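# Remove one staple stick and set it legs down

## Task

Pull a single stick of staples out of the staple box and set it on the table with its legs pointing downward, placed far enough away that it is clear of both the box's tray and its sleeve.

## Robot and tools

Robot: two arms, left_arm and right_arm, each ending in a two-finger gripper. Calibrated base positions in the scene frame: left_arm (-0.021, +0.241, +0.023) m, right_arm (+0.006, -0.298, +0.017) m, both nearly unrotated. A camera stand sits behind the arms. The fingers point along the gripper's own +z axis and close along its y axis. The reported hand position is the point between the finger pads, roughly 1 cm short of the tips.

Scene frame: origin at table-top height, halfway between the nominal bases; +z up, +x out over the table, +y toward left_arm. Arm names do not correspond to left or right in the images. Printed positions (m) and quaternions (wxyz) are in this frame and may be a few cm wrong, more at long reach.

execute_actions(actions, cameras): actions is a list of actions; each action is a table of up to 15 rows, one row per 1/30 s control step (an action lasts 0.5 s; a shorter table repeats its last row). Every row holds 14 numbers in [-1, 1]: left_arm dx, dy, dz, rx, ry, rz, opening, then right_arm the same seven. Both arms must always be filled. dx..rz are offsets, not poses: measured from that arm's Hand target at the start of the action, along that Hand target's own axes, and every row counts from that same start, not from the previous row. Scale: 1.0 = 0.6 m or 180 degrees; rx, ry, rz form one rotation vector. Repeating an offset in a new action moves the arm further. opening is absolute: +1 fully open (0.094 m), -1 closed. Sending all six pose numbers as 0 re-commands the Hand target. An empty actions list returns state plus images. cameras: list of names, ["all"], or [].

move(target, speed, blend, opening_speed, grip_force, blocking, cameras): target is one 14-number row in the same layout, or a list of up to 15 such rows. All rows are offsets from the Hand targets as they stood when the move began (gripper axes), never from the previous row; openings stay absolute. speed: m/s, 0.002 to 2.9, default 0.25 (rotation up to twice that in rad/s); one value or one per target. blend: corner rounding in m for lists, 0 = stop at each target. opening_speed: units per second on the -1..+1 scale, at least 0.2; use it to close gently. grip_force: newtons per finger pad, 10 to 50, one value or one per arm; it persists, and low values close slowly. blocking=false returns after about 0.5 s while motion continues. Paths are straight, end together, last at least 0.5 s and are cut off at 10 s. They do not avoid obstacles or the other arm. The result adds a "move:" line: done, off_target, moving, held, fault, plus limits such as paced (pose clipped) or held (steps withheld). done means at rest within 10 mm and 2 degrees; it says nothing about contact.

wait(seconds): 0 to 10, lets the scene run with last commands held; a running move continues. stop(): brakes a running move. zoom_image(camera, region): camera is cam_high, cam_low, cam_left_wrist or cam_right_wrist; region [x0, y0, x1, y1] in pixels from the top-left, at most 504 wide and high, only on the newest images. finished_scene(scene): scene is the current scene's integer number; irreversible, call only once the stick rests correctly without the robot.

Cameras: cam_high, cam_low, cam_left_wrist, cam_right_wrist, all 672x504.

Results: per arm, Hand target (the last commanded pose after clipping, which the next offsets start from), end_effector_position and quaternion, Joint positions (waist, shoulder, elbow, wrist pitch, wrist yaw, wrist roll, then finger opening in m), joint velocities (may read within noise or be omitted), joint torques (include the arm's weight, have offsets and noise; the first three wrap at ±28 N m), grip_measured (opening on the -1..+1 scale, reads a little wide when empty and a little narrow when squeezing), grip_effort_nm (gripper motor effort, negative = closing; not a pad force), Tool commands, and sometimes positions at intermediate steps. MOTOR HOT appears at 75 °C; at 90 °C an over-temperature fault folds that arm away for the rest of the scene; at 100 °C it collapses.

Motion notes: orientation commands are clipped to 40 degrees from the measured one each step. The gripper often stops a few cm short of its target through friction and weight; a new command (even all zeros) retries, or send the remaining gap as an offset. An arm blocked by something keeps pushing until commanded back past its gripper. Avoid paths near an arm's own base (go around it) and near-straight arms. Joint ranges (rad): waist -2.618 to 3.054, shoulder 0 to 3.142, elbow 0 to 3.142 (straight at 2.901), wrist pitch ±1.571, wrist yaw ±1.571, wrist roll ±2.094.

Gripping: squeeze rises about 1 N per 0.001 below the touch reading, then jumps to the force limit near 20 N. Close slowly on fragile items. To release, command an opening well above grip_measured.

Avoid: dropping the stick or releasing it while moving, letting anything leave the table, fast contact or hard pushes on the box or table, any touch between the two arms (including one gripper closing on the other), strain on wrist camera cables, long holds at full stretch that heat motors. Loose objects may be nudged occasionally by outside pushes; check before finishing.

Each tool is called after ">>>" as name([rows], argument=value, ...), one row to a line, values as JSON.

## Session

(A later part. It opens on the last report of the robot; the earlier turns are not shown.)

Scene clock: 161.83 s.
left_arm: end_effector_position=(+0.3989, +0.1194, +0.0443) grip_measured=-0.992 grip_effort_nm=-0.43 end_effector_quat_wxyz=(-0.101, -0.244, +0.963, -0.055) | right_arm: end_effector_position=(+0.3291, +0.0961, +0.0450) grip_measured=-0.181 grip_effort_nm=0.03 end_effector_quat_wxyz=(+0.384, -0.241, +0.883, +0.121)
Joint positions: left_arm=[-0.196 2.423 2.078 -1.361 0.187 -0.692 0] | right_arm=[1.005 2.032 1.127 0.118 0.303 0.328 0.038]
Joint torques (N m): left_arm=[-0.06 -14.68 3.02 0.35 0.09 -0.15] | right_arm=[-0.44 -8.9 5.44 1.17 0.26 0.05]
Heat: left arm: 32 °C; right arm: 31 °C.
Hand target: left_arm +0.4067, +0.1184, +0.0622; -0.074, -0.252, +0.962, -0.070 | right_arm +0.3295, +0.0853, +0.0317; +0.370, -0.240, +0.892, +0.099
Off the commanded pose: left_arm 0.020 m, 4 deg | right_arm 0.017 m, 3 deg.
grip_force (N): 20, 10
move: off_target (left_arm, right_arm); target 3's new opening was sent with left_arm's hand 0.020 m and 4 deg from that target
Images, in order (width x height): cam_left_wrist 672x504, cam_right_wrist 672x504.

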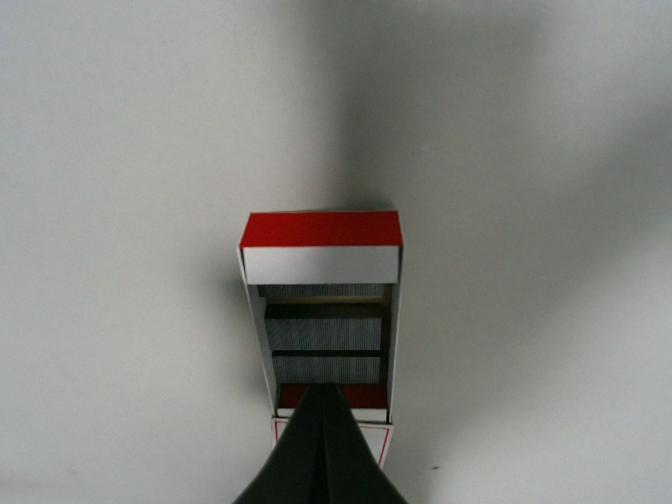

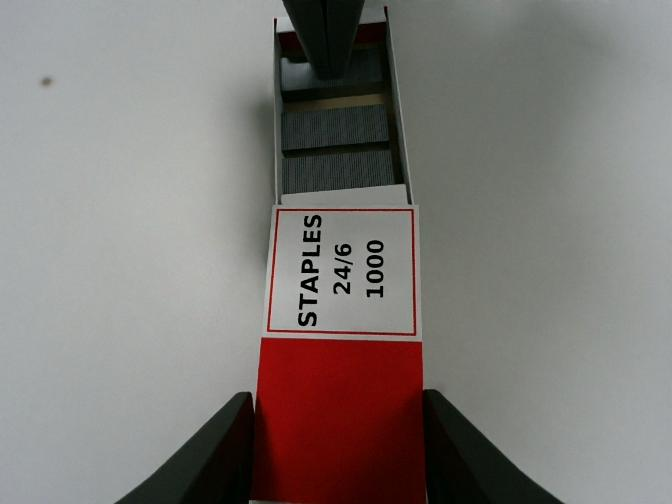

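>>> move(target=[0.0075,0.0037,0.04,0,0,0,-1,0,0,0,0,0,0,-0.18], speed=0.05, cameras=["cam_left_wrist","cam_right_wrist"])

Scene clock: 170.50 s.
left_arm: end_effector_position=(+0.3890, +0.1222, +0.0213) grip_measured=-0.992 grip_effort_nm=-0.43 end_effector_quat_wxyz=(-0.107, -0.251, +0.961, -0.052) | right_arm: end_effector_position=(+0.3291, +0.0961, +0.0450) grip_measured=-0.181 grip_effort_nm=0.03 end_effector_quat_wxyz=(+0.384, -0.241, +0.883, +0.121)
Joint positions: left_arm=[-0.195 2.406 1.954 -1.266 0.187 -0.704 0] | right_arm=[1.005 2.032 1.127 0.118 0.303 0.328 0.038]
Joint torques (N m): left_arm=[-0.7 -14.67 2.92 0.39 0.1 -0.13] | right_arm=[-0.46 -8.88 5.44 1.18 0.26 0.05]
Heat: left arm: 33 °C; right arm: 31 °C.
Hand target: left_arm +0.3992, +0.1141, +0.0393; -0.074, -0.252, +0.962, -0.070 | right_arm +0.3295, +0.0853, +0.0317; +0.370, -0.240, +0.892, +0.099
Off the commanded pose: left_arm 0.022 m, 4 deg | right_arm 0.017 m, 3 deg.
grip_force (N): 20, 10
move: off_target (left_arm, right_arm)
Images, in order (width x height): cam_left_wrist 672x504, cam_right_wrist 672x504.

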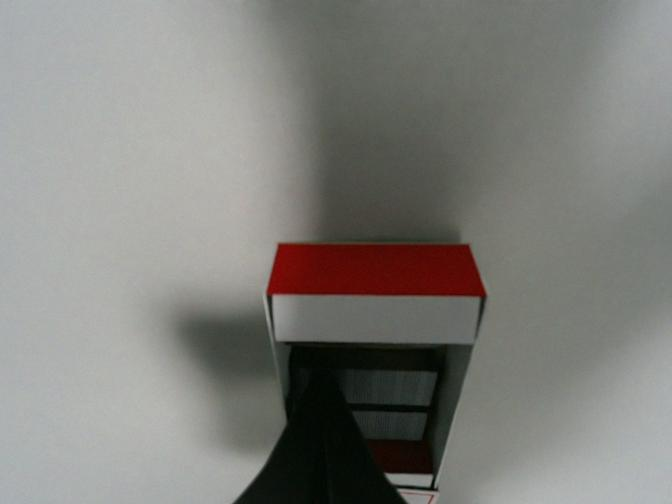

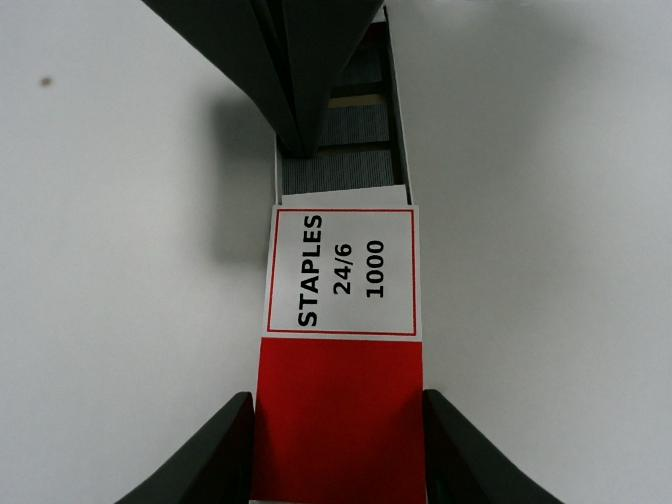

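>>> move(target=[-0.0167,0,-0.008,0,0,0,-1,0,0,0,0,0,0,-0.18], speed=0.1, cameras=["cam_right_wrist","cam_left_wrist"])

Scene clock: 184.93 s.
left_arm: end_effector_position=(+0.3961, +0.1207, +0.0265) grip_measured=-0.992 grip_effort_nm=-0.43 end_effector_quat_wxyz=(-0.096, -0.251, +0.962, -0.057) | right_arm: end_effector_position=(+0.3291, +0.0961, +0.0450) grip_measured=-0.181 grip_effort_nm=0.04 end_effector_quat_wxyz=(+0.384, -0.241, +0.883, +0.121)
Joint positions: left_arm=[-0.195 2.406 1.978 -1.266 0.187 -0.704 0] | right_arm=[1.005 2.032 1.127 0.118 0.303 0.328 0.038]
Joint torques (N m): left_arm=[0.83 -11.92 6.34 0.07 0.08 -0.01] | right_arm=[-0.47 -8.88 5.44 1.17 0.26 0.05]
Heat: left arm: 37 °C; right arm: 31 °C.
Hand target: left_arm +0.4083, +0.1197, +0.0422; -0.074, -0.252, +0.962, -0.070 | right_arm +0.3295, +0.0853, +0.0317; +0.370, -0.240, +0.892, +0.099
Off the commanded pose: left_arm 0.020 m, 3 deg | right_arm 0.017 m, 3 deg.
grip_force (N): 20, 10
move: off_target (left_arm, right_arm)
Images, in order (width x height): cam_left_wrist 672x504, cam_right_wrist 672x504.

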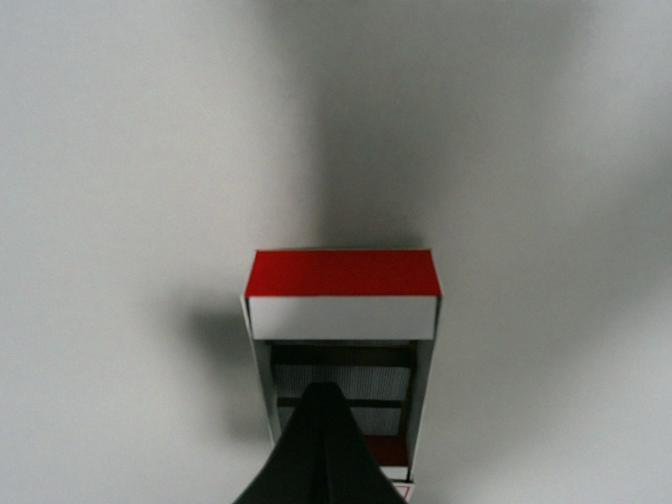

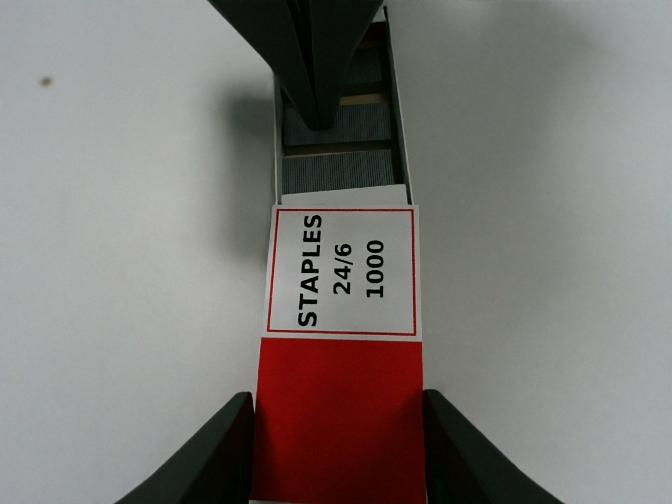

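>>> move(target=[0.015,-0.0083,0.004,0,0,0,-1,0,0,0,0,0,0,-0.18], speed=0.1, cameras=["cam_right_wrist","cam_left_wrist"])

Scene clock: 188.90 s.
left_arm: end_effector_position=(+0.3956, +0.1188, +0.0265) grip_measured=-0.992 grip_effort_nm=-0.43 end_effector_quat_wxyz=(-0.096, -0.251, +0.961, -0.057) | right_arm: end_effector_position=(+0.3291, +0.0961, +0.0450) grip_measured=-0.181 grip_effort_nm=0.03 end_effector_quat_wxyz=(+0.384, -0.241, +0.883, +0.121)
Joint positions: left_arm=[-0.199 2.406 1.978 -1.266 0.187 -0.71 0] | right_arm=[1.005 2.032 1.127 0.118 0.303 0.328 0.038]
Joint torques (N m): left_arm=[-0.73 -13.2 4.1 0.26 0.11 -0.14] | right_arm=[-0.47 -8.9 5.44 1.17 0.26 0.05]
Heat: left arm: 37 °C; right arm: 31 °C.
Hand target: left_arm +0.4028, +0.1107, +0.0420; -0.074, -0.252, +0.962, -0.070 | right_arm +0.3295, +0.0853, +0.0317; +0.370, -0.240, +0.892, +0.099
Off the commanded pose: left_arm 0.019 m, 3 deg | right_arm 0.017 m, 3 deg.
grip_force (N): 20, 10
move: off_target (left_arm, right_arm)
Images, in order (width x height): cam_left_wrist 672x504, cam_right_wrist 672x504.

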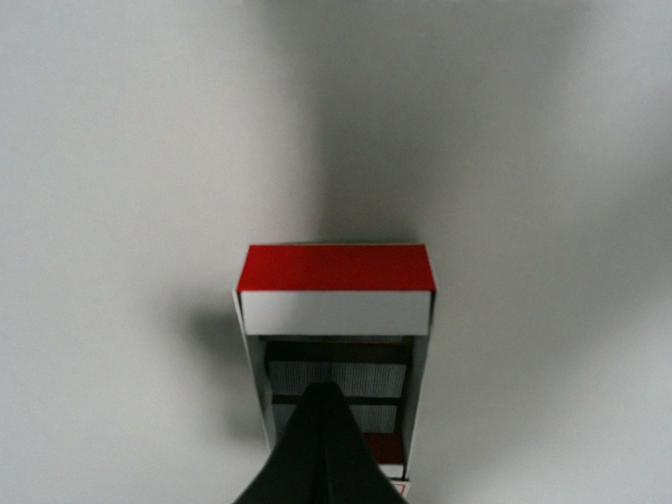

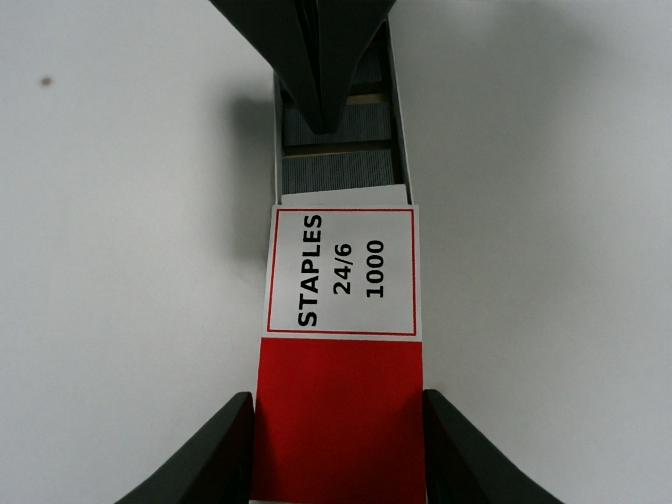

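>>> move(target=[0.0155,-0.011,0.005,0,0,0,-1,0,0,0,0,0,0,-0.18], speed=0.1, cameras=["cam_right_wrist"])

Scene clock: 191.60 s.
left_arm: end_effector_position=(+0.3894, +0.1032, +0.0240) grip_measured=-0.992 grip_effort_nm=-0.43 end_effector_quat_wxyz=(-0.099, -0.246, +0.963, -0.053) | right_arm: end_effector_position=(+0.3291, +0.0961, +0.0450) grip_measured=-0.181 grip_effort_nm=0.04 end_effector_quat_wxyz=(+0.384, -0.241, +0.883, +0.121)
Joint positions: left_arm=[-0.238 2.406 1.968 -1.258 0.187 -0.736 0] | right_arm=[1.005 2.032 1.127 0.118 0.303 0.328 0.038]
Joint torques (N m): left_arm=[-0.55 -14.38 3.26 0.33 0.15 -0.15] | right_arm=[-0.46 -8.9 5.44 1.17 0.25 0.05]
Heat: left arm: 37 °C; right arm: 31 °C.
Hand target: left_arm +0.3977, +0.1001, +0.0413; -0.074, -0.252, +0.962, -0.070 | right_arm +0.3295, +0.0853, +0.0317; +0.370, -0.240, +0.892, +0.099
Off the commanded pose: left_arm 0.019 m, 4 deg | right_arm 0.017 m, 3 deg.
grip_force (N): 20, 10
move: off_target (left_arm, right_arm)
Images, in order (width x height): cam_right_wrist 672x504.

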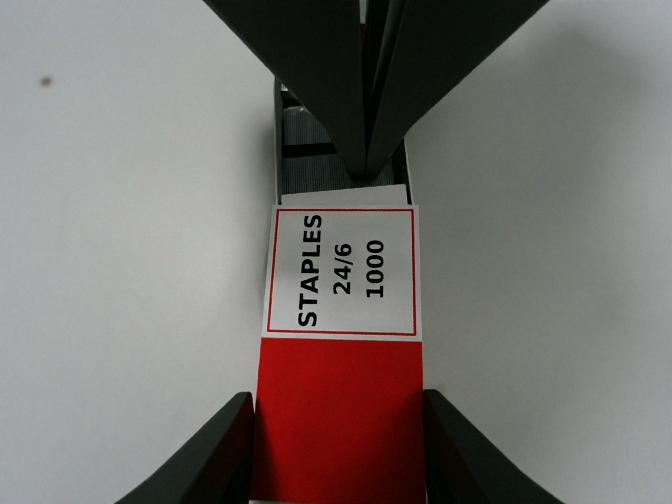

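>>> move(target=[-0.012,0.013,-0.002,0,0,0,-1,0,0,0,0,0,0,-0.18], speed=0.1, cameras=["cam_right_wrist"])

Scene clock: 194.80 s.
left_arm: end_effector_position=(+0.3918, +0.1108, +0.0240) grip_measured=-0.992 grip_effort_nm=-0.43 end_effector_quat_wxyz=(-0.099, -0.254, +0.961, -0.054) | right_arm: end_effector_position=(+0.3291, +0.0961, +0.0450) grip_measured=-0.181 grip_effort_nm=0.03 end_effector_quat_wxyz=(+0.384, -0.241, +0.883, +0.121)
Joint positions: left_arm=[-0.219 2.406 1.968 -1.258 0.187 -0.736 0] | right_arm=[1.005 2.032 1.127 0.118 0.303 0.328 0.038]
Joint torques (N m): left_arm=[0.72 -14.06 3.02 0.34 0.1 0.06] | right_arm=[-0.47 -8.88 5.42 1.17 0.26 0.05]
Heat: left arm: 38 °C; right arm: 31 °C.
Hand target: left_arm +0.4002, +0.1104, +0.0405; -0.074, -0.252, +0.962, -0.070 | right_arm +0.3295, +0.0853, +0.0317; +0.370, -0.240, +0.892, +0.099
Off the commanded pose: left_arm 0.018 m, 3 deg | right_arm 0.017 m, 3 deg.
grip_force (N): 20, 10
move: off_target (left_arm, right_arm)
Images, in order (width x height): cam_right_wrist 672x504.

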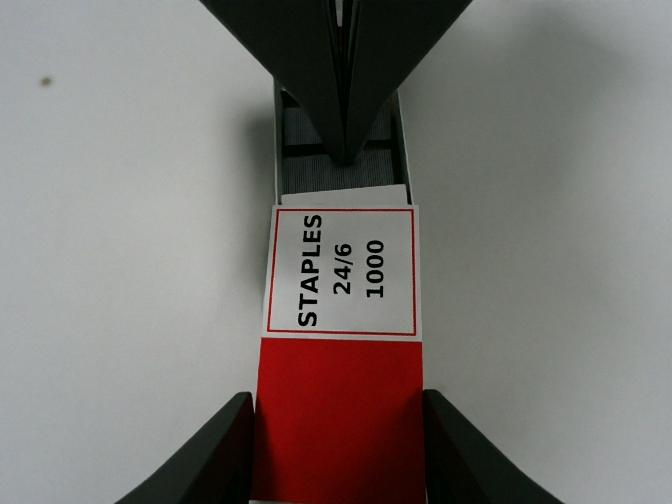

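>>> move(target=[-0.006,0.0033,0.0327,0,0,0,-1,0,0,0,0,0,0,-0.18], speed=0.04, cameras=["cam_right_wrist"])

Scene clock: 197.73 s.
left_arm: end_effector_position=(+0.3915, +0.1104, +0.0196) grip_measured=-0.992 grip_effort_nm=-0.43 end_effector_quat_wxyz=(-0.098, -0.256, +0.960, -0.062) | right_arm: end_effector_position=(+0.3303, +0.0951, +0.0450) grip_measured=-0.181 grip_effort_nm=0.04 end_effector_quat_wxyz=(+0.384, -0.239, +0.884, +0.121)
Joint positions: left_arm=[-0.215 2.399 1.935 -1.224 0.201 -0.736 0] | right_arm=[1.002 2.032 1.127 0.118 0.303 0.332 0.038]
Joint torques (N m): left_arm=[0.75 -11.73 2.22 0.68 0.08 0.08] | right_arm=[-0.46 -8.88 5.44 1.17 0.25 0.02]
Heat: left arm: 38 °C; right arm: 31 °C.
Hand target: left_arm +0.4002, +0.1105, +0.0204; -0.074, -0.252, +0.962, -0.070 | right_arm +0.3295, +0.0853, +0.0317; +0.370, -0.240, +0.892, +0.099
Off the commanded pose: left_arm 0.009 m, 3 deg | right_arm 0.017 m, 3 deg.
grip_force (N): 20, 10
move: off_target (left_arm, right_arm)
Images, in order (width x height): cam_right_wrist 672x504.

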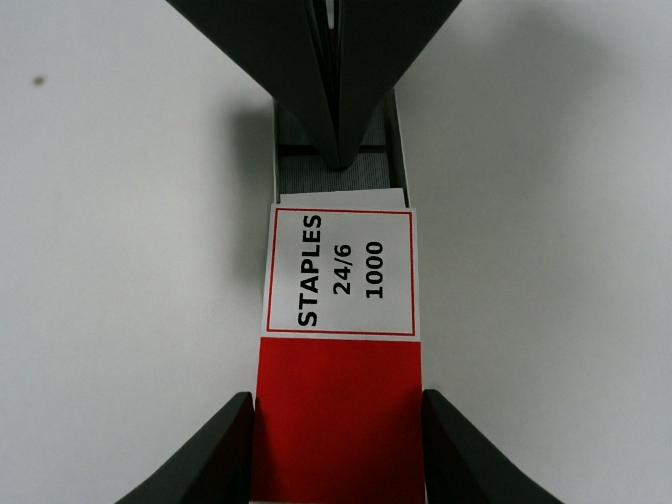

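>>> move([
  [-0.001,0.0005,0.005,0,0,0,-1,0,0,0,0,0,0,-0.18],
  [0.02,0,0.0025,0,0,0,-1,0,0,0,0,0,0,-0.18],
], speed=0.04, blend=0.002, cameras=["cam_right_wrist"])

Scene clock: 200.77 s.
left_arm: end_effector_position=(+0.3905, +0.1106, +0.0193) grip_measured=-0.992 grip_effort_nm=-0.44 end_effector_quat_wxyz=(-0.084, -0.255, +0.961, -0.070) | right_arm: end_effector_position=(+0.3303, +0.0951, +0.0450) grip_measured=-0.181 grip_effort_nm=0.04 end_effector_quat_wxyz=(+0.384, -0.239, +0.884, +0.121)
Joint positions: left_arm=[-0.215 2.359 1.866 -1.163 0.201 -0.736 0] | right_arm=[1.002 2.032 1.127 0.118 0.303 0.332 0.038]
Joint torques (N m): left_arm=[-1.26 -11.54 2.09 0.42 0.07 -0.08] | right_arm=[-0.47 -8.88 5.44 1.17 0.26 0.03]
Heat: left arm: 36 °C; right arm: 31 °C.
Hand target: left_arm +0.3897, +0.1045, +0.0211; -0.074, -0.252, +0.962, -0.070 | right_arm +0.3295, +0.0853, +0.0317; +0.370, -0.240, +0.892, +0.099
Off the commanded pose: left_arm 0.006 m, 1 deg | right_arm 0.017 m, 3 deg.
grip_force (N): 20, 10
move: off_target (right_arm); blend cut to 0.0016 m at target 1
Images, in order (width x height): cam_right_wrist 672x504.

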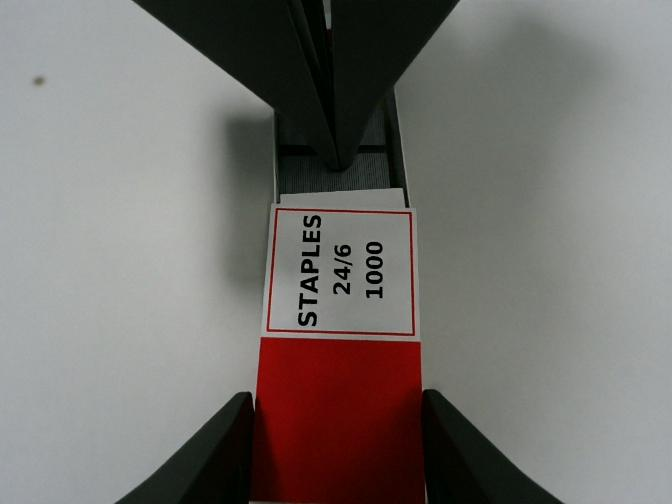

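>>> move(target=[0.014,-0.002,0.0065,0,0,0,-1,0,0,0,0,0,0,-0.18], speed=0.04, cameras=["cam_right_wrist"])

Scene clock: 203.57 s.
left_arm: end_effector_position=(+0.3865, +0.1072, +0.0194) grip_measured=-0.992 grip_effort_nm=-0.44 end_effector_quat_wxyz=(-0.076, -0.253, +0.962, -0.068) | right_arm: end_effector_position=(+0.3303, +0.0951, +0.0450) grip_measured=-0.181 grip_effort_nm=0.04 end_effector_quat_wxyz=(+0.384, -0.239, +0.884, +0.121)
Joint positions: left_arm=[-0.228 2.333 1.823 -1.132 0.192 -0.747 0] | right_arm=[1.002 2.032 1.127 0.118 0.303 0.332 0.038]
Joint torques (N m): left_arm=[-1.42 -11 1.99 0.41 0.06 -0.14] | right_arm=[-0.46 -8.9 5.42 1.17 0.25 0.02]
Heat: left arm: 36 °C; right arm: 31 °C.
Hand target: left_arm +0.3826, +0.0988, +0.0189; -0.074, -0.252, +0.962, -0.070 | right_arm +0.3295, +0.0853, +0.0317; +0.370, -0.240, +0.892, +0.099
Off the commanded pose: left_arm 0.009 m, 0 deg | right_arm 0.017 m, 3 deg.
grip_force (N): 20, 10
move: off_target (right_arm)
Images, in order (width x height): cam_right_wrist 672x504.

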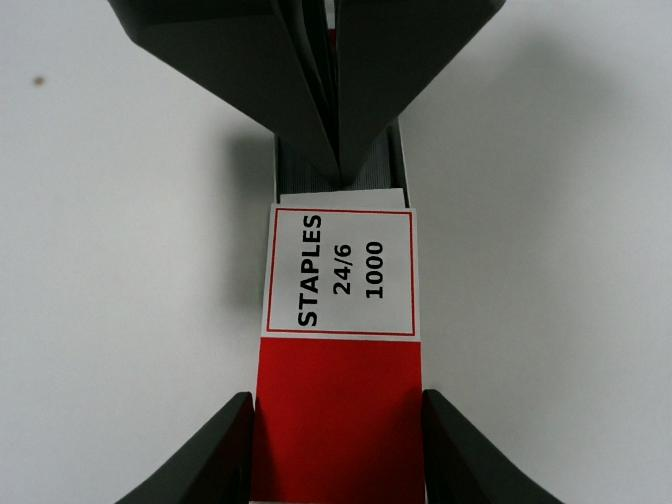

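>>> move(target=[0.017,0,-0.085,0,0,0,-1,0,0,0,0,0,0,-0.18], speed=0.15, cameras=["cam_right_wrist","cam_left_wrist"])

>>> zoom_image(camera="cam_right_wrist", region=[240, 0, 440, 210])

>>> zoom_image(camera="cam_left_wrist", region=[220, 230, 460, 504])

Scene clock: 208.63 s.
left_arm: end_effector_position=(+0.3699, +0.1106, +0.0423) grip_measured=-0.992 grip_effort_nm=-0.43 end_effector_quat_wxyz=(-0.103, -0.255, +0.960, -0.053) | right_arm: end_effector_position=(+0.3297, +0.0956, +0.0450) grip_measured=-0.181 grip_effort_nm=0.04 end_effector_quat_wxyz=(+0.385, -0.244, +0.882, +0.119)
Joint positions: left_arm=[-0.23 2.303 1.86 -1.259 0.192 -0.748 0] | right_arm=[1.004 2.032 1.127 0.118 0.303 0.321 0.038]
Joint torques (N m): left_arm=[-0.55 -13.83 6.32 -0.03 0.1 -0.08] | right_arm=[-0.47 -8.9 5.44 1.17 0.26 0.02]
Heat: left arm: 35 °C; right arm: 31 °C.
Hand target: left_arm +0.3793, +0.1027, +0.0706; -0.074, -0.252, +0.962, -0.070 | right_arm +0.3295, +0.0853, +0.0317; +0.370, -0.240, +0.892, +0.099
Off the commanded pose: left_arm 0.031 m, 4 deg | right_arm 0.017 m, 3 deg.
grip_force (N): 20, 10
move: off_target (left_arm, right_arm)
Images, in order (width x height): cam_left_wrist 672x504, cam_right_wrist 672x504.

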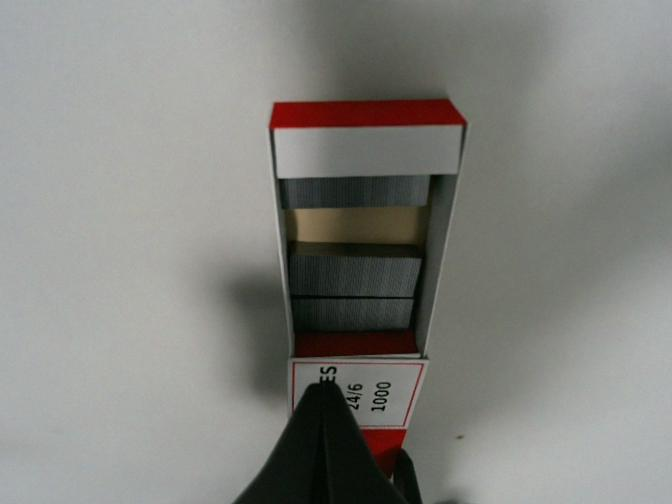

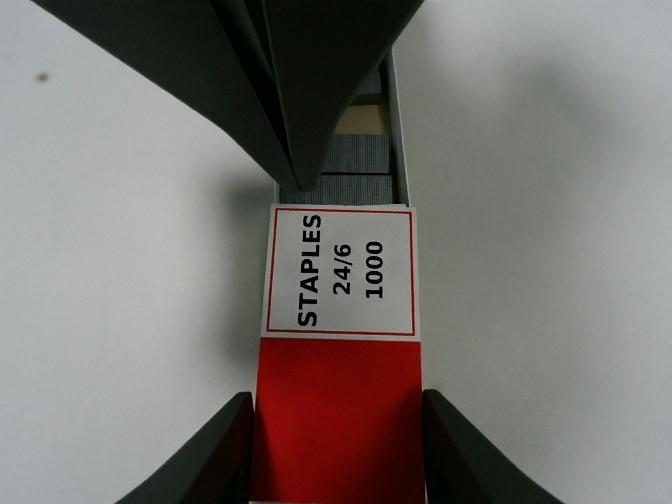

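Scaled by 2.400 from the camera's 672x504 image, which has a finer 960x720 frame.

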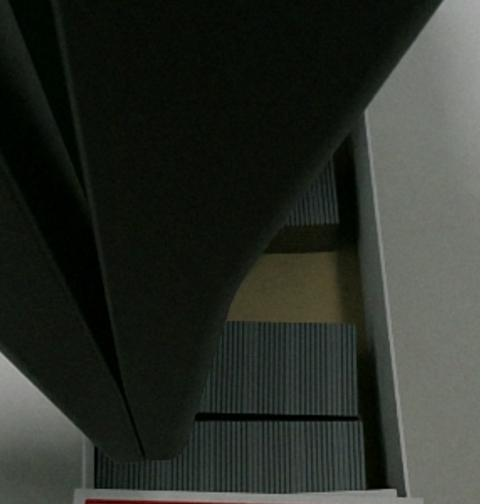

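Scaled by 1.839 from the camera's 672x504 image, which has a finer 960x720 frame.

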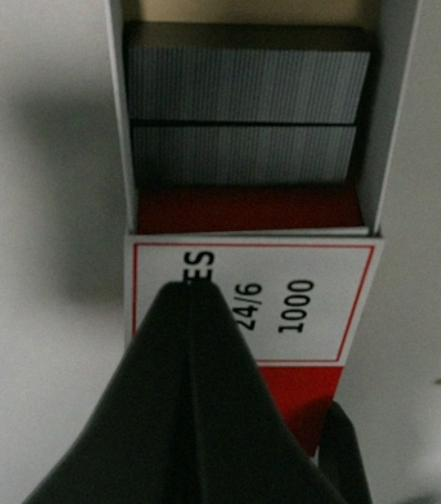

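>>> move(target=[-0.053,-0.002,0.0375,0,0,0,-1,0,0,0,0,0,0,-0.18], speed=0.1, cameras=["cam_right_wrist"])

Scene clock: 217.30 s.
left_arm: end_effector_position=(+0.3946, +0.1141, +0.0368) grip_measured=-0.992 grip_effort_nm=-0.43 end_effector_quat_wxyz=(-0.088, -0.258, +0.960, -0.062) | right_arm: end_effector_position=(+0.3297, +0.0956, +0.0450) grip_measured=-0.181 grip_effort_nm=0.04 end_effector_quat_wxyz=(+0.385, -0.244, +0.882, +0.119)
Joint positions: left_arm=[-0.208 2.373 1.962 -1.259 0.192 -0.735 0] | right_arm=[1.004 2.032 1.127 0.118 0.303 0.321 0.038]
Joint torques (N m): left_arm=[0.75 -9.81 6.61 0.18 0.06 0.07] | right_arm=[-0.47 -8.9 5.44 1.17 0.26 0.03]
Heat: left arm: 33 °C; right arm: 31 °C.
Hand target: left_arm +0.4049, +0.1129, +0.0431; -0.074, -0.252, +0.962, -0.070 | right_arm +0.3295, +0.0853, +0.0317; +0.370, -0.240, +0.892, +0.099
Off the commanded pose: left_arm 0.012 m, 2 deg | right_arm 0.017 m, 3 deg.
grip_force (N): 20, 10
move: off_target (left_arm, right_arm)
Images, in order (width x height): cam_right_wrist 672x504.

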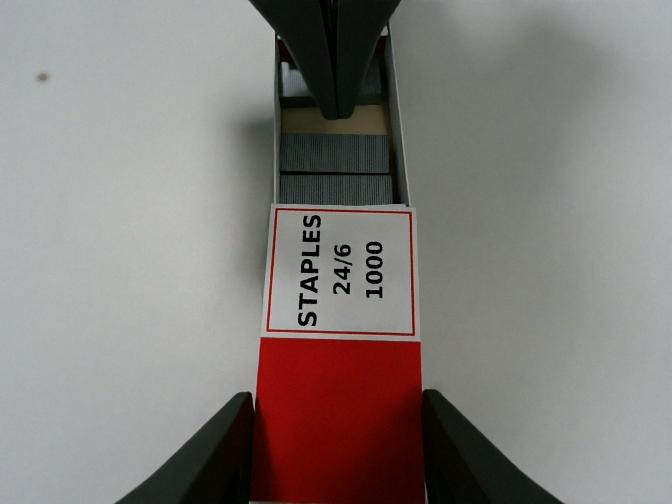

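>>> move(target=[-0.008,0.0044,0.042,0,0,0,-1,0,0,0,0,0,0,-0.18], speed=0.04, cameras=["cam_right_wrist"])

Scene clock: 222.90 s.
left_arm: end_effector_position=(+0.4007, +0.1127, +0.0226) grip_measured=-0.992 grip_effort_nm=-0.43 end_effector_quat_wxyz=(-0.080, -0.256, +0.961, -0.067) | right_arm: end_effector_position=(+0.3297, +0.0956, +0.0450) grip_measured=-0.181 grip_effort_nm=0.03 end_effector_quat_wxyz=(+0.385, -0.244, +0.882, +0.119)
Joint positions: left_arm=[-0.208 2.392 1.942 -1.201 0.192 -0.733 0] | right_arm=[1.004 2.032 1.127 0.118 0.303 0.321 0.038]
Joint torques (N m): left_arm=[0.8 -9.72 3.32 0.46 0.08 0.09] | right_arm=[-0.47 -8.91 5.44 1.16 0.26 0.03]
Heat: left arm: 33 °C; right arm: 31 °C.
Hand target: left_arm +0.4050, +0.1132, +0.0173; -0.074, -0.252, +0.962, -0.070 | right_arm +0.3295, +0.0853, +0.0317; +0.370, -0.240, +0.892, +0.099
Off the commanded pose: left_arm 0.007 m, 1 deg | right_arm 0.017 m, 3 deg.
grip_force (N): 20, 10
move: off_target (right_arm)
Images, in order (width x height): cam_right_wrist 672x504.

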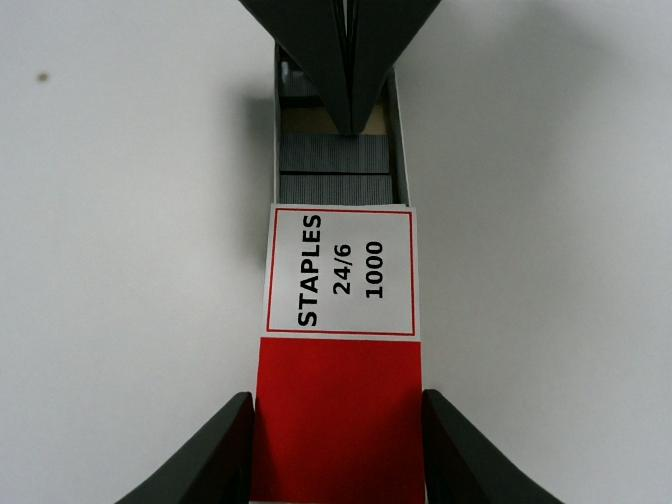

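>>> move(target=[0.013,0.004,-0.004,0,0,0,-1,0,0,0,0,0,0,-0.18], speed=0.06, cameras=["cam_right_wrist"])

Scene clock: 226.43 s.
left_arm: end_effector_position=(+0.3968, +0.1133, +0.0180) grip_measured=-0.992 grip_effort_nm=-0.44 end_effector_quat_wxyz=(-0.083, -0.257, +0.960, -0.066) | right_arm: end_effector_position=(+0.3297, +0.0956, +0.0450) grip_measured=-0.181 grip_effort_nm=0.04 end_effector_quat_wxyz=(+0.384, -0.239, +0.884, +0.121)
Joint positions: left_arm=[-0.208 2.386 1.911 -1.183 0.194 -0.735 0] | right_arm=[1.004 2.032 1.127 0.118 0.303 0.332 0.038]
Joint torques (N m): left_arm=[0.18 -12.03 2.07 0.39 0.06 0.03] | right_arm=[-0.47 -8.9 5.44 1.17 0.25 0.02]
Heat: left arm: 33 °C; right arm: 31 °C.
Hand target: left_arm +0.3974, +0.1119, +0.0208; -0.074, -0.252, +0.962, -0.070 | right_arm +0.3295, +0.0853, +0.0317; +0.370, -0.240, +0.892, +0.099
Off the commanded pose: left_arm 0.003 m, 1 deg | right_arm 0.017 m, 3 deg.
grip_force (N): 20, 10
move: off_target (right_arm)
Images, in order (width x height): cam_right_wrist 672x504.

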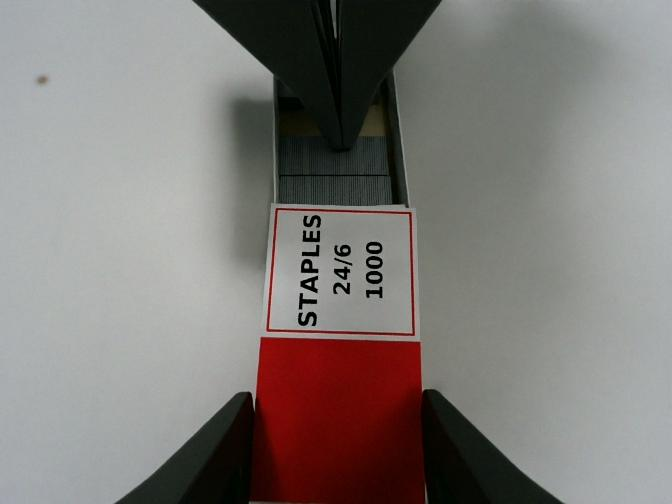

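>>> move([
  [-0.002,0.001,0.013,0,0,0,-1,0,0,0,0,0,0,-0.18],
  [-0.022,0.001,0.009,0,0,0,-1,0,0,0,0,0,0,-0.18],
], speed=0.04, blend=0.002, cameras=["cam_right_wrist"])

>>> zoom_image(camera="cam_right_wrist", region=[240, 0, 440, 210])

Scene clock: 229.80 s.
left_arm: end_effector_position=(+0.3998, +0.1147, +0.0184) grip_measured=-0.992 grip_effort_nm=-0.43 end_effector_quat_wxyz=(-0.080, -0.259, +0.960, -0.072) | right_arm: end_effector_position=(+0.3297, +0.0956, +0.0450) grip_measured=-0.181 grip_effort_nm=0.04 end_effector_quat_wxyz=(+0.384, -0.239, +0.884, +0.121)
Joint positions: left_arm=[-0.201 2.386 1.912 -1.175 0.201 -0.73 0] | right_arm=[1.004 2.032 1.127 0.118 0.303 0.332 0.038]
Joint torques (N m): left_arm=[0.79 -8.23 5.82 0.27 0.06 0.07] | right_arm=[-0.49 -8.91 5.44 1.16 0.26 0.02]
Heat: left arm: 32 °C; right arm: 31 °C.
Hand target: left_arm +0.4079, +0.1178, +0.0131; -0.074, -0.252, +0.962, -0.070 | right_arm +0.3295, +0.0853, +0.0317; +0.370, -0.240, +0.892, +0.099
Off the commanded pose: left_arm 0.010 m, 1 deg | right_arm 0.017 m, 3 deg.
grip_force (N): 20, 10
move: off_target (right_arm)
Images, in order (width x height): cam_right_wrist 672x504.

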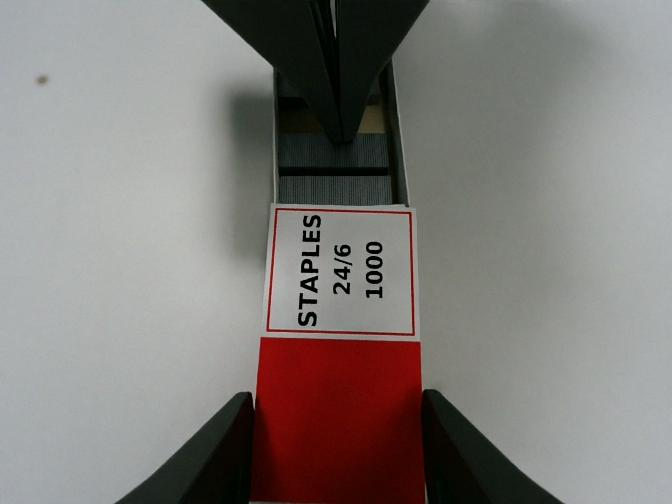

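Scaled by 2.400 from the camera's 672x504 image, which has a finer 960x720 frame.

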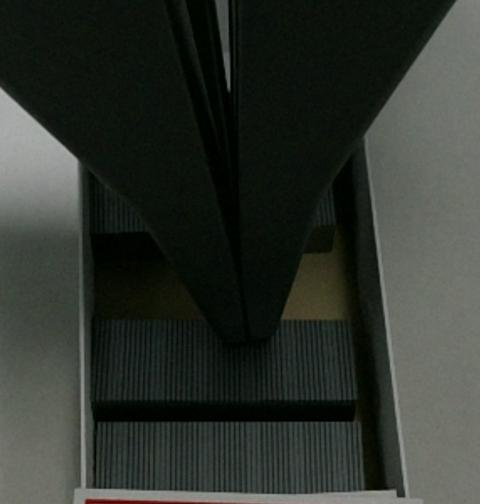

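>>> move(target=[-0.012,0.0,-0.002,0,0,0,-1,0,0,0,0,0,0,-0.18], speed=0.04, cameras=["cam_right_wrist"])

>>> zoom_image(camera="cam_right_wrist", region=[240, 0, 440, 210])

Scene clock: 233.00 s.
left_arm: end_effector_position=(+0.4065, +0.1158, +0.0142) grip_measured=-0.992 grip_effort_nm=-0.44 end_effector_quat_wxyz=(-0.078, -0.254, +0.961, -0.070) | right_arm: end_effector_position=(+0.3297, +0.0956, +0.0450) grip_measured=-0.181 grip_effort_nm=0.04 end_effector_quat_wxyz=(+0.384, -0.241, +0.883, +0.120)
Joint positions: left_arm=[-0.198 2.419 1.954 -1.184 0.195 -0.718 0] | right_arm=[1.004 2.032 1.127 0.118 0.303 0.328 0.038]
Joint torques (N m): left_arm=[0.77 -8.92 6.09 0.1 0.04 0.08] | right_arm=[-0.44 -8.9 5.44 1.17 0.25 0.02]
Heat: left arm: 32 °C; right arm: 31 °C.
Hand target: left_arm +0.4142, +0.1214, +0.0130; -0.074, -0.252, +0.962, -0.070 | right_arm +0.3295, +0.0853, +0.0317; +0.370, -0.240, +0.892, +0.099
Off the commanded pose: left_arm 0.010 m, 1 deg | right_arm 0.017 m, 3 deg.
grip_force (N): 20, 10
move: off_target (right_arm)
Images, in order (width x height): cam_right_wrist 672x504.

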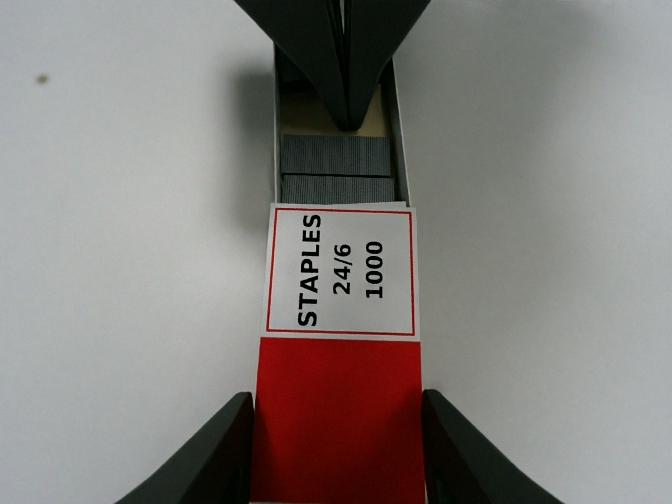

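Scaled by 2.400 from the camera's 672x504 image, which has a finer 960x720 frame.

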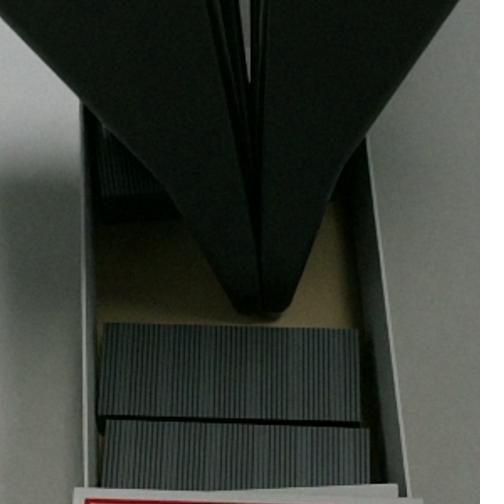

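>>> move([
  [0.008,0.0,-0.045,0,0,0,-1,0,0,0,0,0,0,-0.18],
  [0.027,0.003,-0.041,0,0,0,-1,0,0,0,0,0,0,-0.18],
], speed=0.08, cameras=["cam_right_wrist"])

Scene clock: 238.80 s.
left_arm: end_effector_position=(+0.3933, +0.1213, +0.0195) grip_measured=-0.992 grip_effort_nm=-0.43 end_effector_quat_wxyz=(-0.104, -0.253, +0.960, -0.057) | right_arm: end_effector_position=(+0.3297, +0.0956, +0.0450) grip_measured=-0.181 grip_effort_nm=0.04 end_effector_quat_wxyz=(+0.385, -0.243, +0.882, +0.119)
Joint positions: left_arm=[-0.192 2.417 1.966 -1.258 0.195 -0.704 0] | right_arm=[1.004 2.032 1.127 0.118 0.303 0.322 0.038]
Joint torques (N m): left_arm=[-0.64 -15.06 3.18 0.29 0.03 -0.02] | right_arm=[-0.49 -8.9 5.45 1.17 0.25 0.02]
Heat: left arm: 32 °C; right arm: 31 °C.
Hand target: left_arm +0.4020, +0.1195, +0.0398; -0.074, -0.252, +0.962, -0.070 | right_arm +0.3295, +0.0853, +0.0317; +0.370, -0.240, +0.892, +0.099
Off the commanded pose: left_arm 0.022 m, 4 deg | right_arm 0.017 m, 3 deg.
grip_force (N): 20, 10
move: off_target (left_arm, right_arm)
Images, in order (width x height): cam_right_wrist 672x504.

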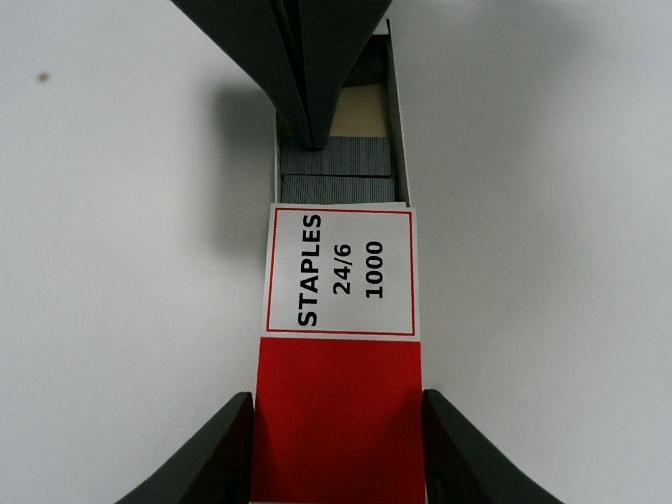

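>>> move(target=[0.006,-0.0115,-0.01,0,0,0,-1,0,0,0,0,0,0,-0.18], speed=0.08, cameras=["cam_right_wrist"])

Scene clock: 241.07 s.
left_arm: end_effector_position=(+0.3931, +0.1206, +0.0195) grip_measured=-0.992 grip_effort_nm=-0.43 end_effector_quat_wxyz=(-0.104, -0.253, +0.960, -0.057) | right_arm: end_effector_position=(+0.3297, +0.0956, +0.0450) grip_measured=-0.181 grip_effort_nm=0.04 end_effector_quat_wxyz=(+0.385, -0.243, +0.882, +0.119)
Joint positions: left_arm=[-0.193 2.417 1.966 -1.258 0.195 -0.705 0] | right_arm=[1.004 2.032 1.127 0.118 0.303 0.322 0.038]
Joint torques (N m): left_arm=[-0.94 -14.75 5.53 0 0.04 -0.15] | right_arm=[-0.47 -8.9 5.42 1.17 0.25 0.02]
Heat: left arm: 33 °C; right arm: 31 °C.
Hand target: left_arm +0.4029, +0.1129, +0.0470; -0.074, -0.252, +0.962, -0.070 | right_arm +0.3295, +0.0853, +0.0317; +0.370, -0.240, +0.892, +0.099
Off the commanded pose: left_arm 0.030 m, 4 deg | right_arm 0.017 m, 3 deg.
grip_force (N): 20, 10
move: off_target (left_arm, right_arm)
Images, in order (width x height): cam_right_wrist 672x504.

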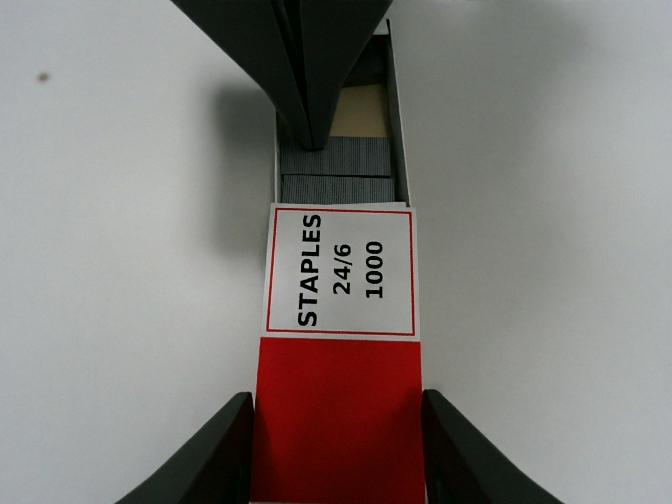

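Stuck; push further.

>>> move(target=[0.004,-0.006,-0.012,0,0,0,-1,0,0,0,0,0,0,-0.18], speed=0.15, cameras=["cam_right_wrist"])

Scene clock: 243.47 s.
left_arm: end_effector_position=(+0.3919, +0.1175, +0.0238) grip_measured=-0.992 grip_effort_nm=-0.43 end_effector_quat_wxyz=(-0.107, -0.253, +0.960, -0.055) | right_arm: end_effector_position=(+0.3297, +0.0956, +0.0450) grip_measured=-0.181 grip_effort_nm=0.03 end_effector_quat_wxyz=(+0.385, -0.243, +0.882, +0.119)
Joint positions: left_arm=[-0.201 2.417 1.983 -1.279 0.195 -0.713 0] | right_arm=[1.004 2.032 1.127 0.118 0.303 0.322 0.038]
Joint torques (N m): left_arm=[-0.72 -14.8 6.49 -0.07 0.08 -0.12] | right_arm=[-0.47 -8.88 5.44 1.17 0.26 0.02]
Heat: left arm: 33 °C; right arm: 31 °C.
Hand target: left_arm +0.4034, +0.1099, +0.0548; -0.074, -0.252, +0.962, -0.070 | right_arm +0.3295, +0.0853, +0.0317; +0.370, -0.240, +0.892, +0.099
Off the commanded pose: left_arm 0.034 m, 4 deg | right_arm 0.017 m, 3 deg.
grip_force (N): 20, 10
move: off_target (left_arm, right_arm)
Images, in order (width x height): cam_right_wrist 672x504.

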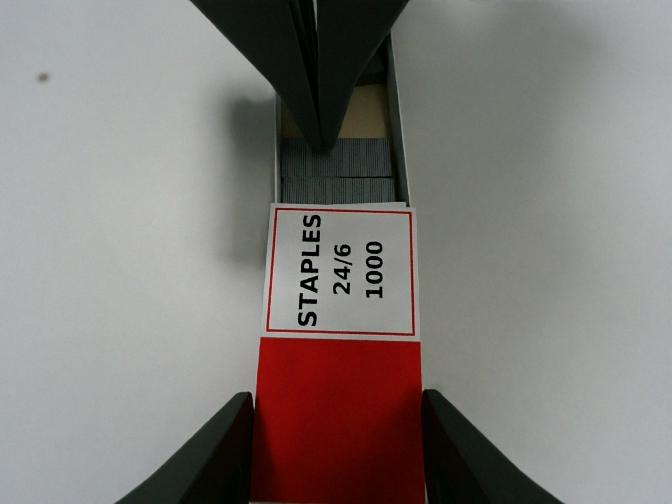

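>>> move(target=[0.0,-0.007,0,0,0,0,-1,0,0,0,0,0,0,-0.18], speed=0.15, cameras=["cam_right_wrist"])

Scene clock: 246.70 s.
left_arm: end_effector_position=(+0.3964, +0.1138, +0.0301) grip_measured=-0.992 grip_effort_nm=-0.43 end_effector_quat_wxyz=(-0.100, -0.252, +0.961, -0.058) | right_arm: end_effector_position=(+0.3297, +0.0956, +0.0450) grip_measured=-0.181 grip_effort_nm=0.04 end_effector_quat_wxyz=(+0.385, -0.243, +0.882, +0.119)
Joint positions: left_arm=[-0.207 2.417 2.011 -1.29 0.195 -0.719 0] | right_arm=[1.004 2.032 1.127 0.118 0.303 0.322 0.038]
Joint torques (N m): left_arm=[-0.79 -13.6 6.6 -0.04 0.06 -0.15] | right_arm=[-0.47 -8.88 5.44 1.17 0.26 0.02]
Heat: left arm: 34 °C; right arm: 31 °C.
Hand target: left_arm +0.4055, +0.1062, +0.0552; -0.074, -0.252, +0.962, -0.070 | right_arm +0.3295, +0.0853, +0.0317; +0.370, -0.240, +0.892, +0.099
Off the commanded pose: left_arm 0.028 m, 3 deg | right_arm 0.017 m, 3 deg.
grip_force (N): 20, 10
move: off_target (left_arm, right_arm)
Images, in order (width x height): cam_right_wrist 672x504.

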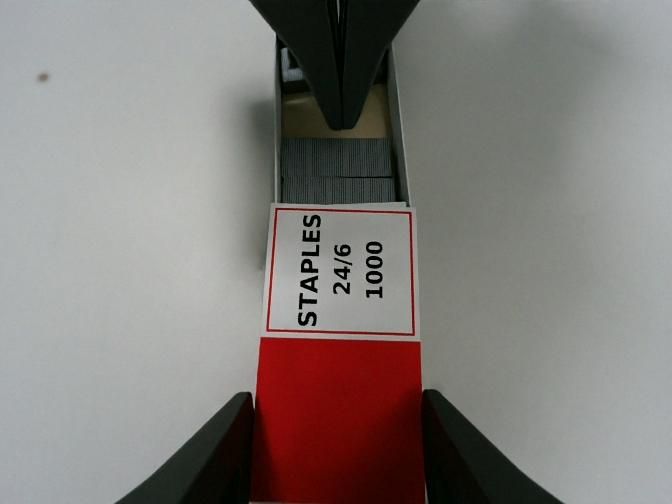

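>>> move(target=[-0.003,0.017,0.06,0,0,0,-1,0,0,0,0,0,0,-0.18], speed=0.06, cameras=["cam_right_wrist"])

Scene clock: 251.07 s.
left_arm: end_effector_position=(+0.3914, +0.1152, +0.0188) grip_measured=-0.992 grip_effort_nm=-0.43 end_effector_quat_wxyz=(-0.094, -0.252, +0.961, -0.061) | right_arm: end_effector_position=(+0.3297, +0.0956, +0.0450) grip_measured=-0.181 grip_effort_nm=0.03 end_effector_quat_wxyz=(+0.384, -0.240, +0.883, +0.121)
Joint positions: left_arm=[-0.207 2.389 1.917 -1.212 0.194 -0.719 0] | right_arm=[1.004 2.032 1.127 0.118 0.303 0.33 0.038]
Joint torques (N m): left_arm=[-0.38 -11.4 2.09 0.68 0.03 -0.1] | right_arm=[-0.47 -8.9 5.44 1.17 0.26 0.02]
Heat: left arm: 34 °C; right arm: 31 °C.
Hand target: left_arm +0.3981, +0.1097, +0.0186; -0.074, -0.252, +0.962, -0.070 | right_arm +0.3295, +0.0853, +0.0317; +0.370, -0.240, +0.892, +0.099
Off the commanded pose: left_arm 0.009 m, 3 deg | right_arm 0.017 m, 3 deg.
grip_force (N): 20, 10
move: off_target (left_arm, right_arm)
Images, in order (width x height): cam_right_wrist 672x504.

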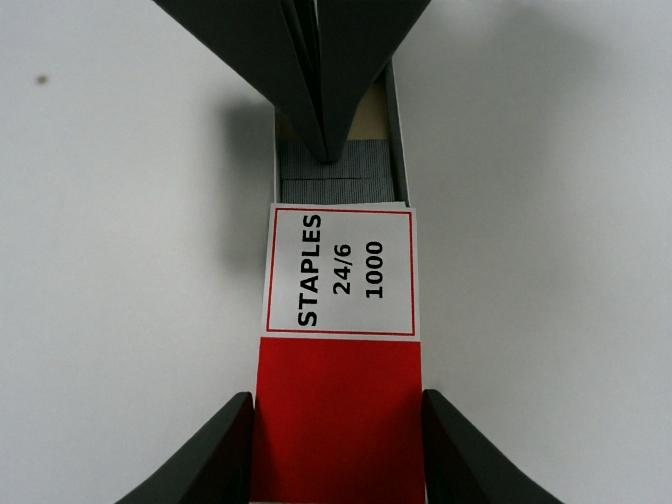

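>>> move([
  [-0.001,-0.002,0.010,0,0,0,-1,0,0,0,0,0,0,-0.18],
  [-0.022,-0.003,0.007,0,0,0,-1,0,0,0,0,0,0,-0.18],
], speed=0.04, blend=0.002, cameras=["cam_right_wrist"])

>>> zoom_image(camera="cam_right_wrist", region=[240, 0, 440, 210])

Scene clock: 254.83 s.
left_arm: end_effector_position=(+0.3955, +0.1154, +0.0184) grip_measured=-0.992 grip_effort_nm=-0.43 end_effector_quat_wxyz=(-0.091, -0.253, +0.961, -0.063) | right_arm: end_effector_position=(+0.3297, +0.0956, +0.0450) grip_measured=-0.181 grip_effort_nm=0.04 end_effector_quat_wxyz=(+0.384, -0.240, +0.883, +0.121)
Joint positions: left_arm=[-0.204 2.399 1.932 -1.21 0.195 -0.719 0] | right_arm=[1.004 2.032 1.127 0.118 0.303 0.33 0.038]
Joint torques (N m): left_arm=[0.75 -8.13 5.85 0.5 0.05 0.03] | right_arm=[-0.47 -8.88 5.42 1.17 0.26 0.02]
Heat: left arm: 35 °C; right arm: 31 °C.
Hand target: left_arm +0.4100, +0.1137, +0.0123; -0.074, -0.252, +0.962, -0.070 | right_arm +0.3295, +0.0853, +0.0317; +0.370, -0.240, +0.892, +0.099
Off the commanded pose: left_arm 0.016 m, 2 deg | right_arm 0.017 m, 3 deg.
grip_force (N): 20, 10
move: off_target (left_arm, right_arm)
Images, in order (width x height): cam_right_wrist 672x504.

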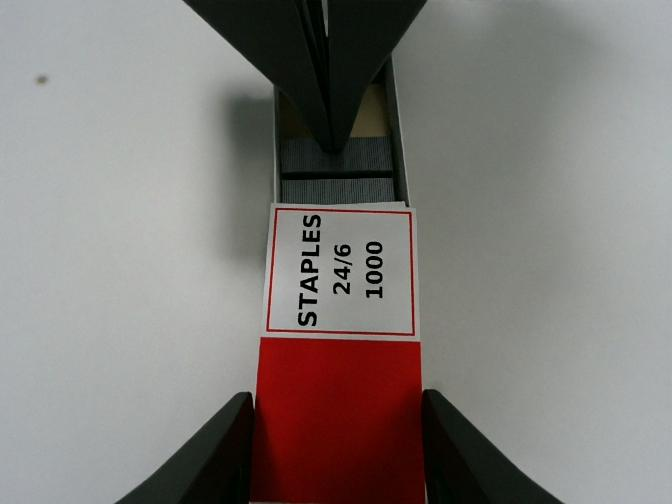

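Scaled by 2.400 from the camera's 672x504 image, which has a finer 960x720 frame.

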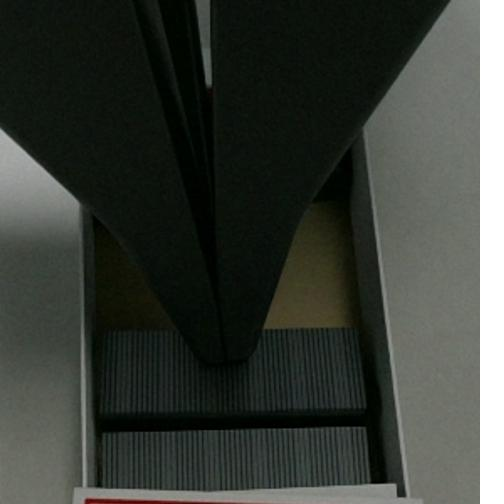

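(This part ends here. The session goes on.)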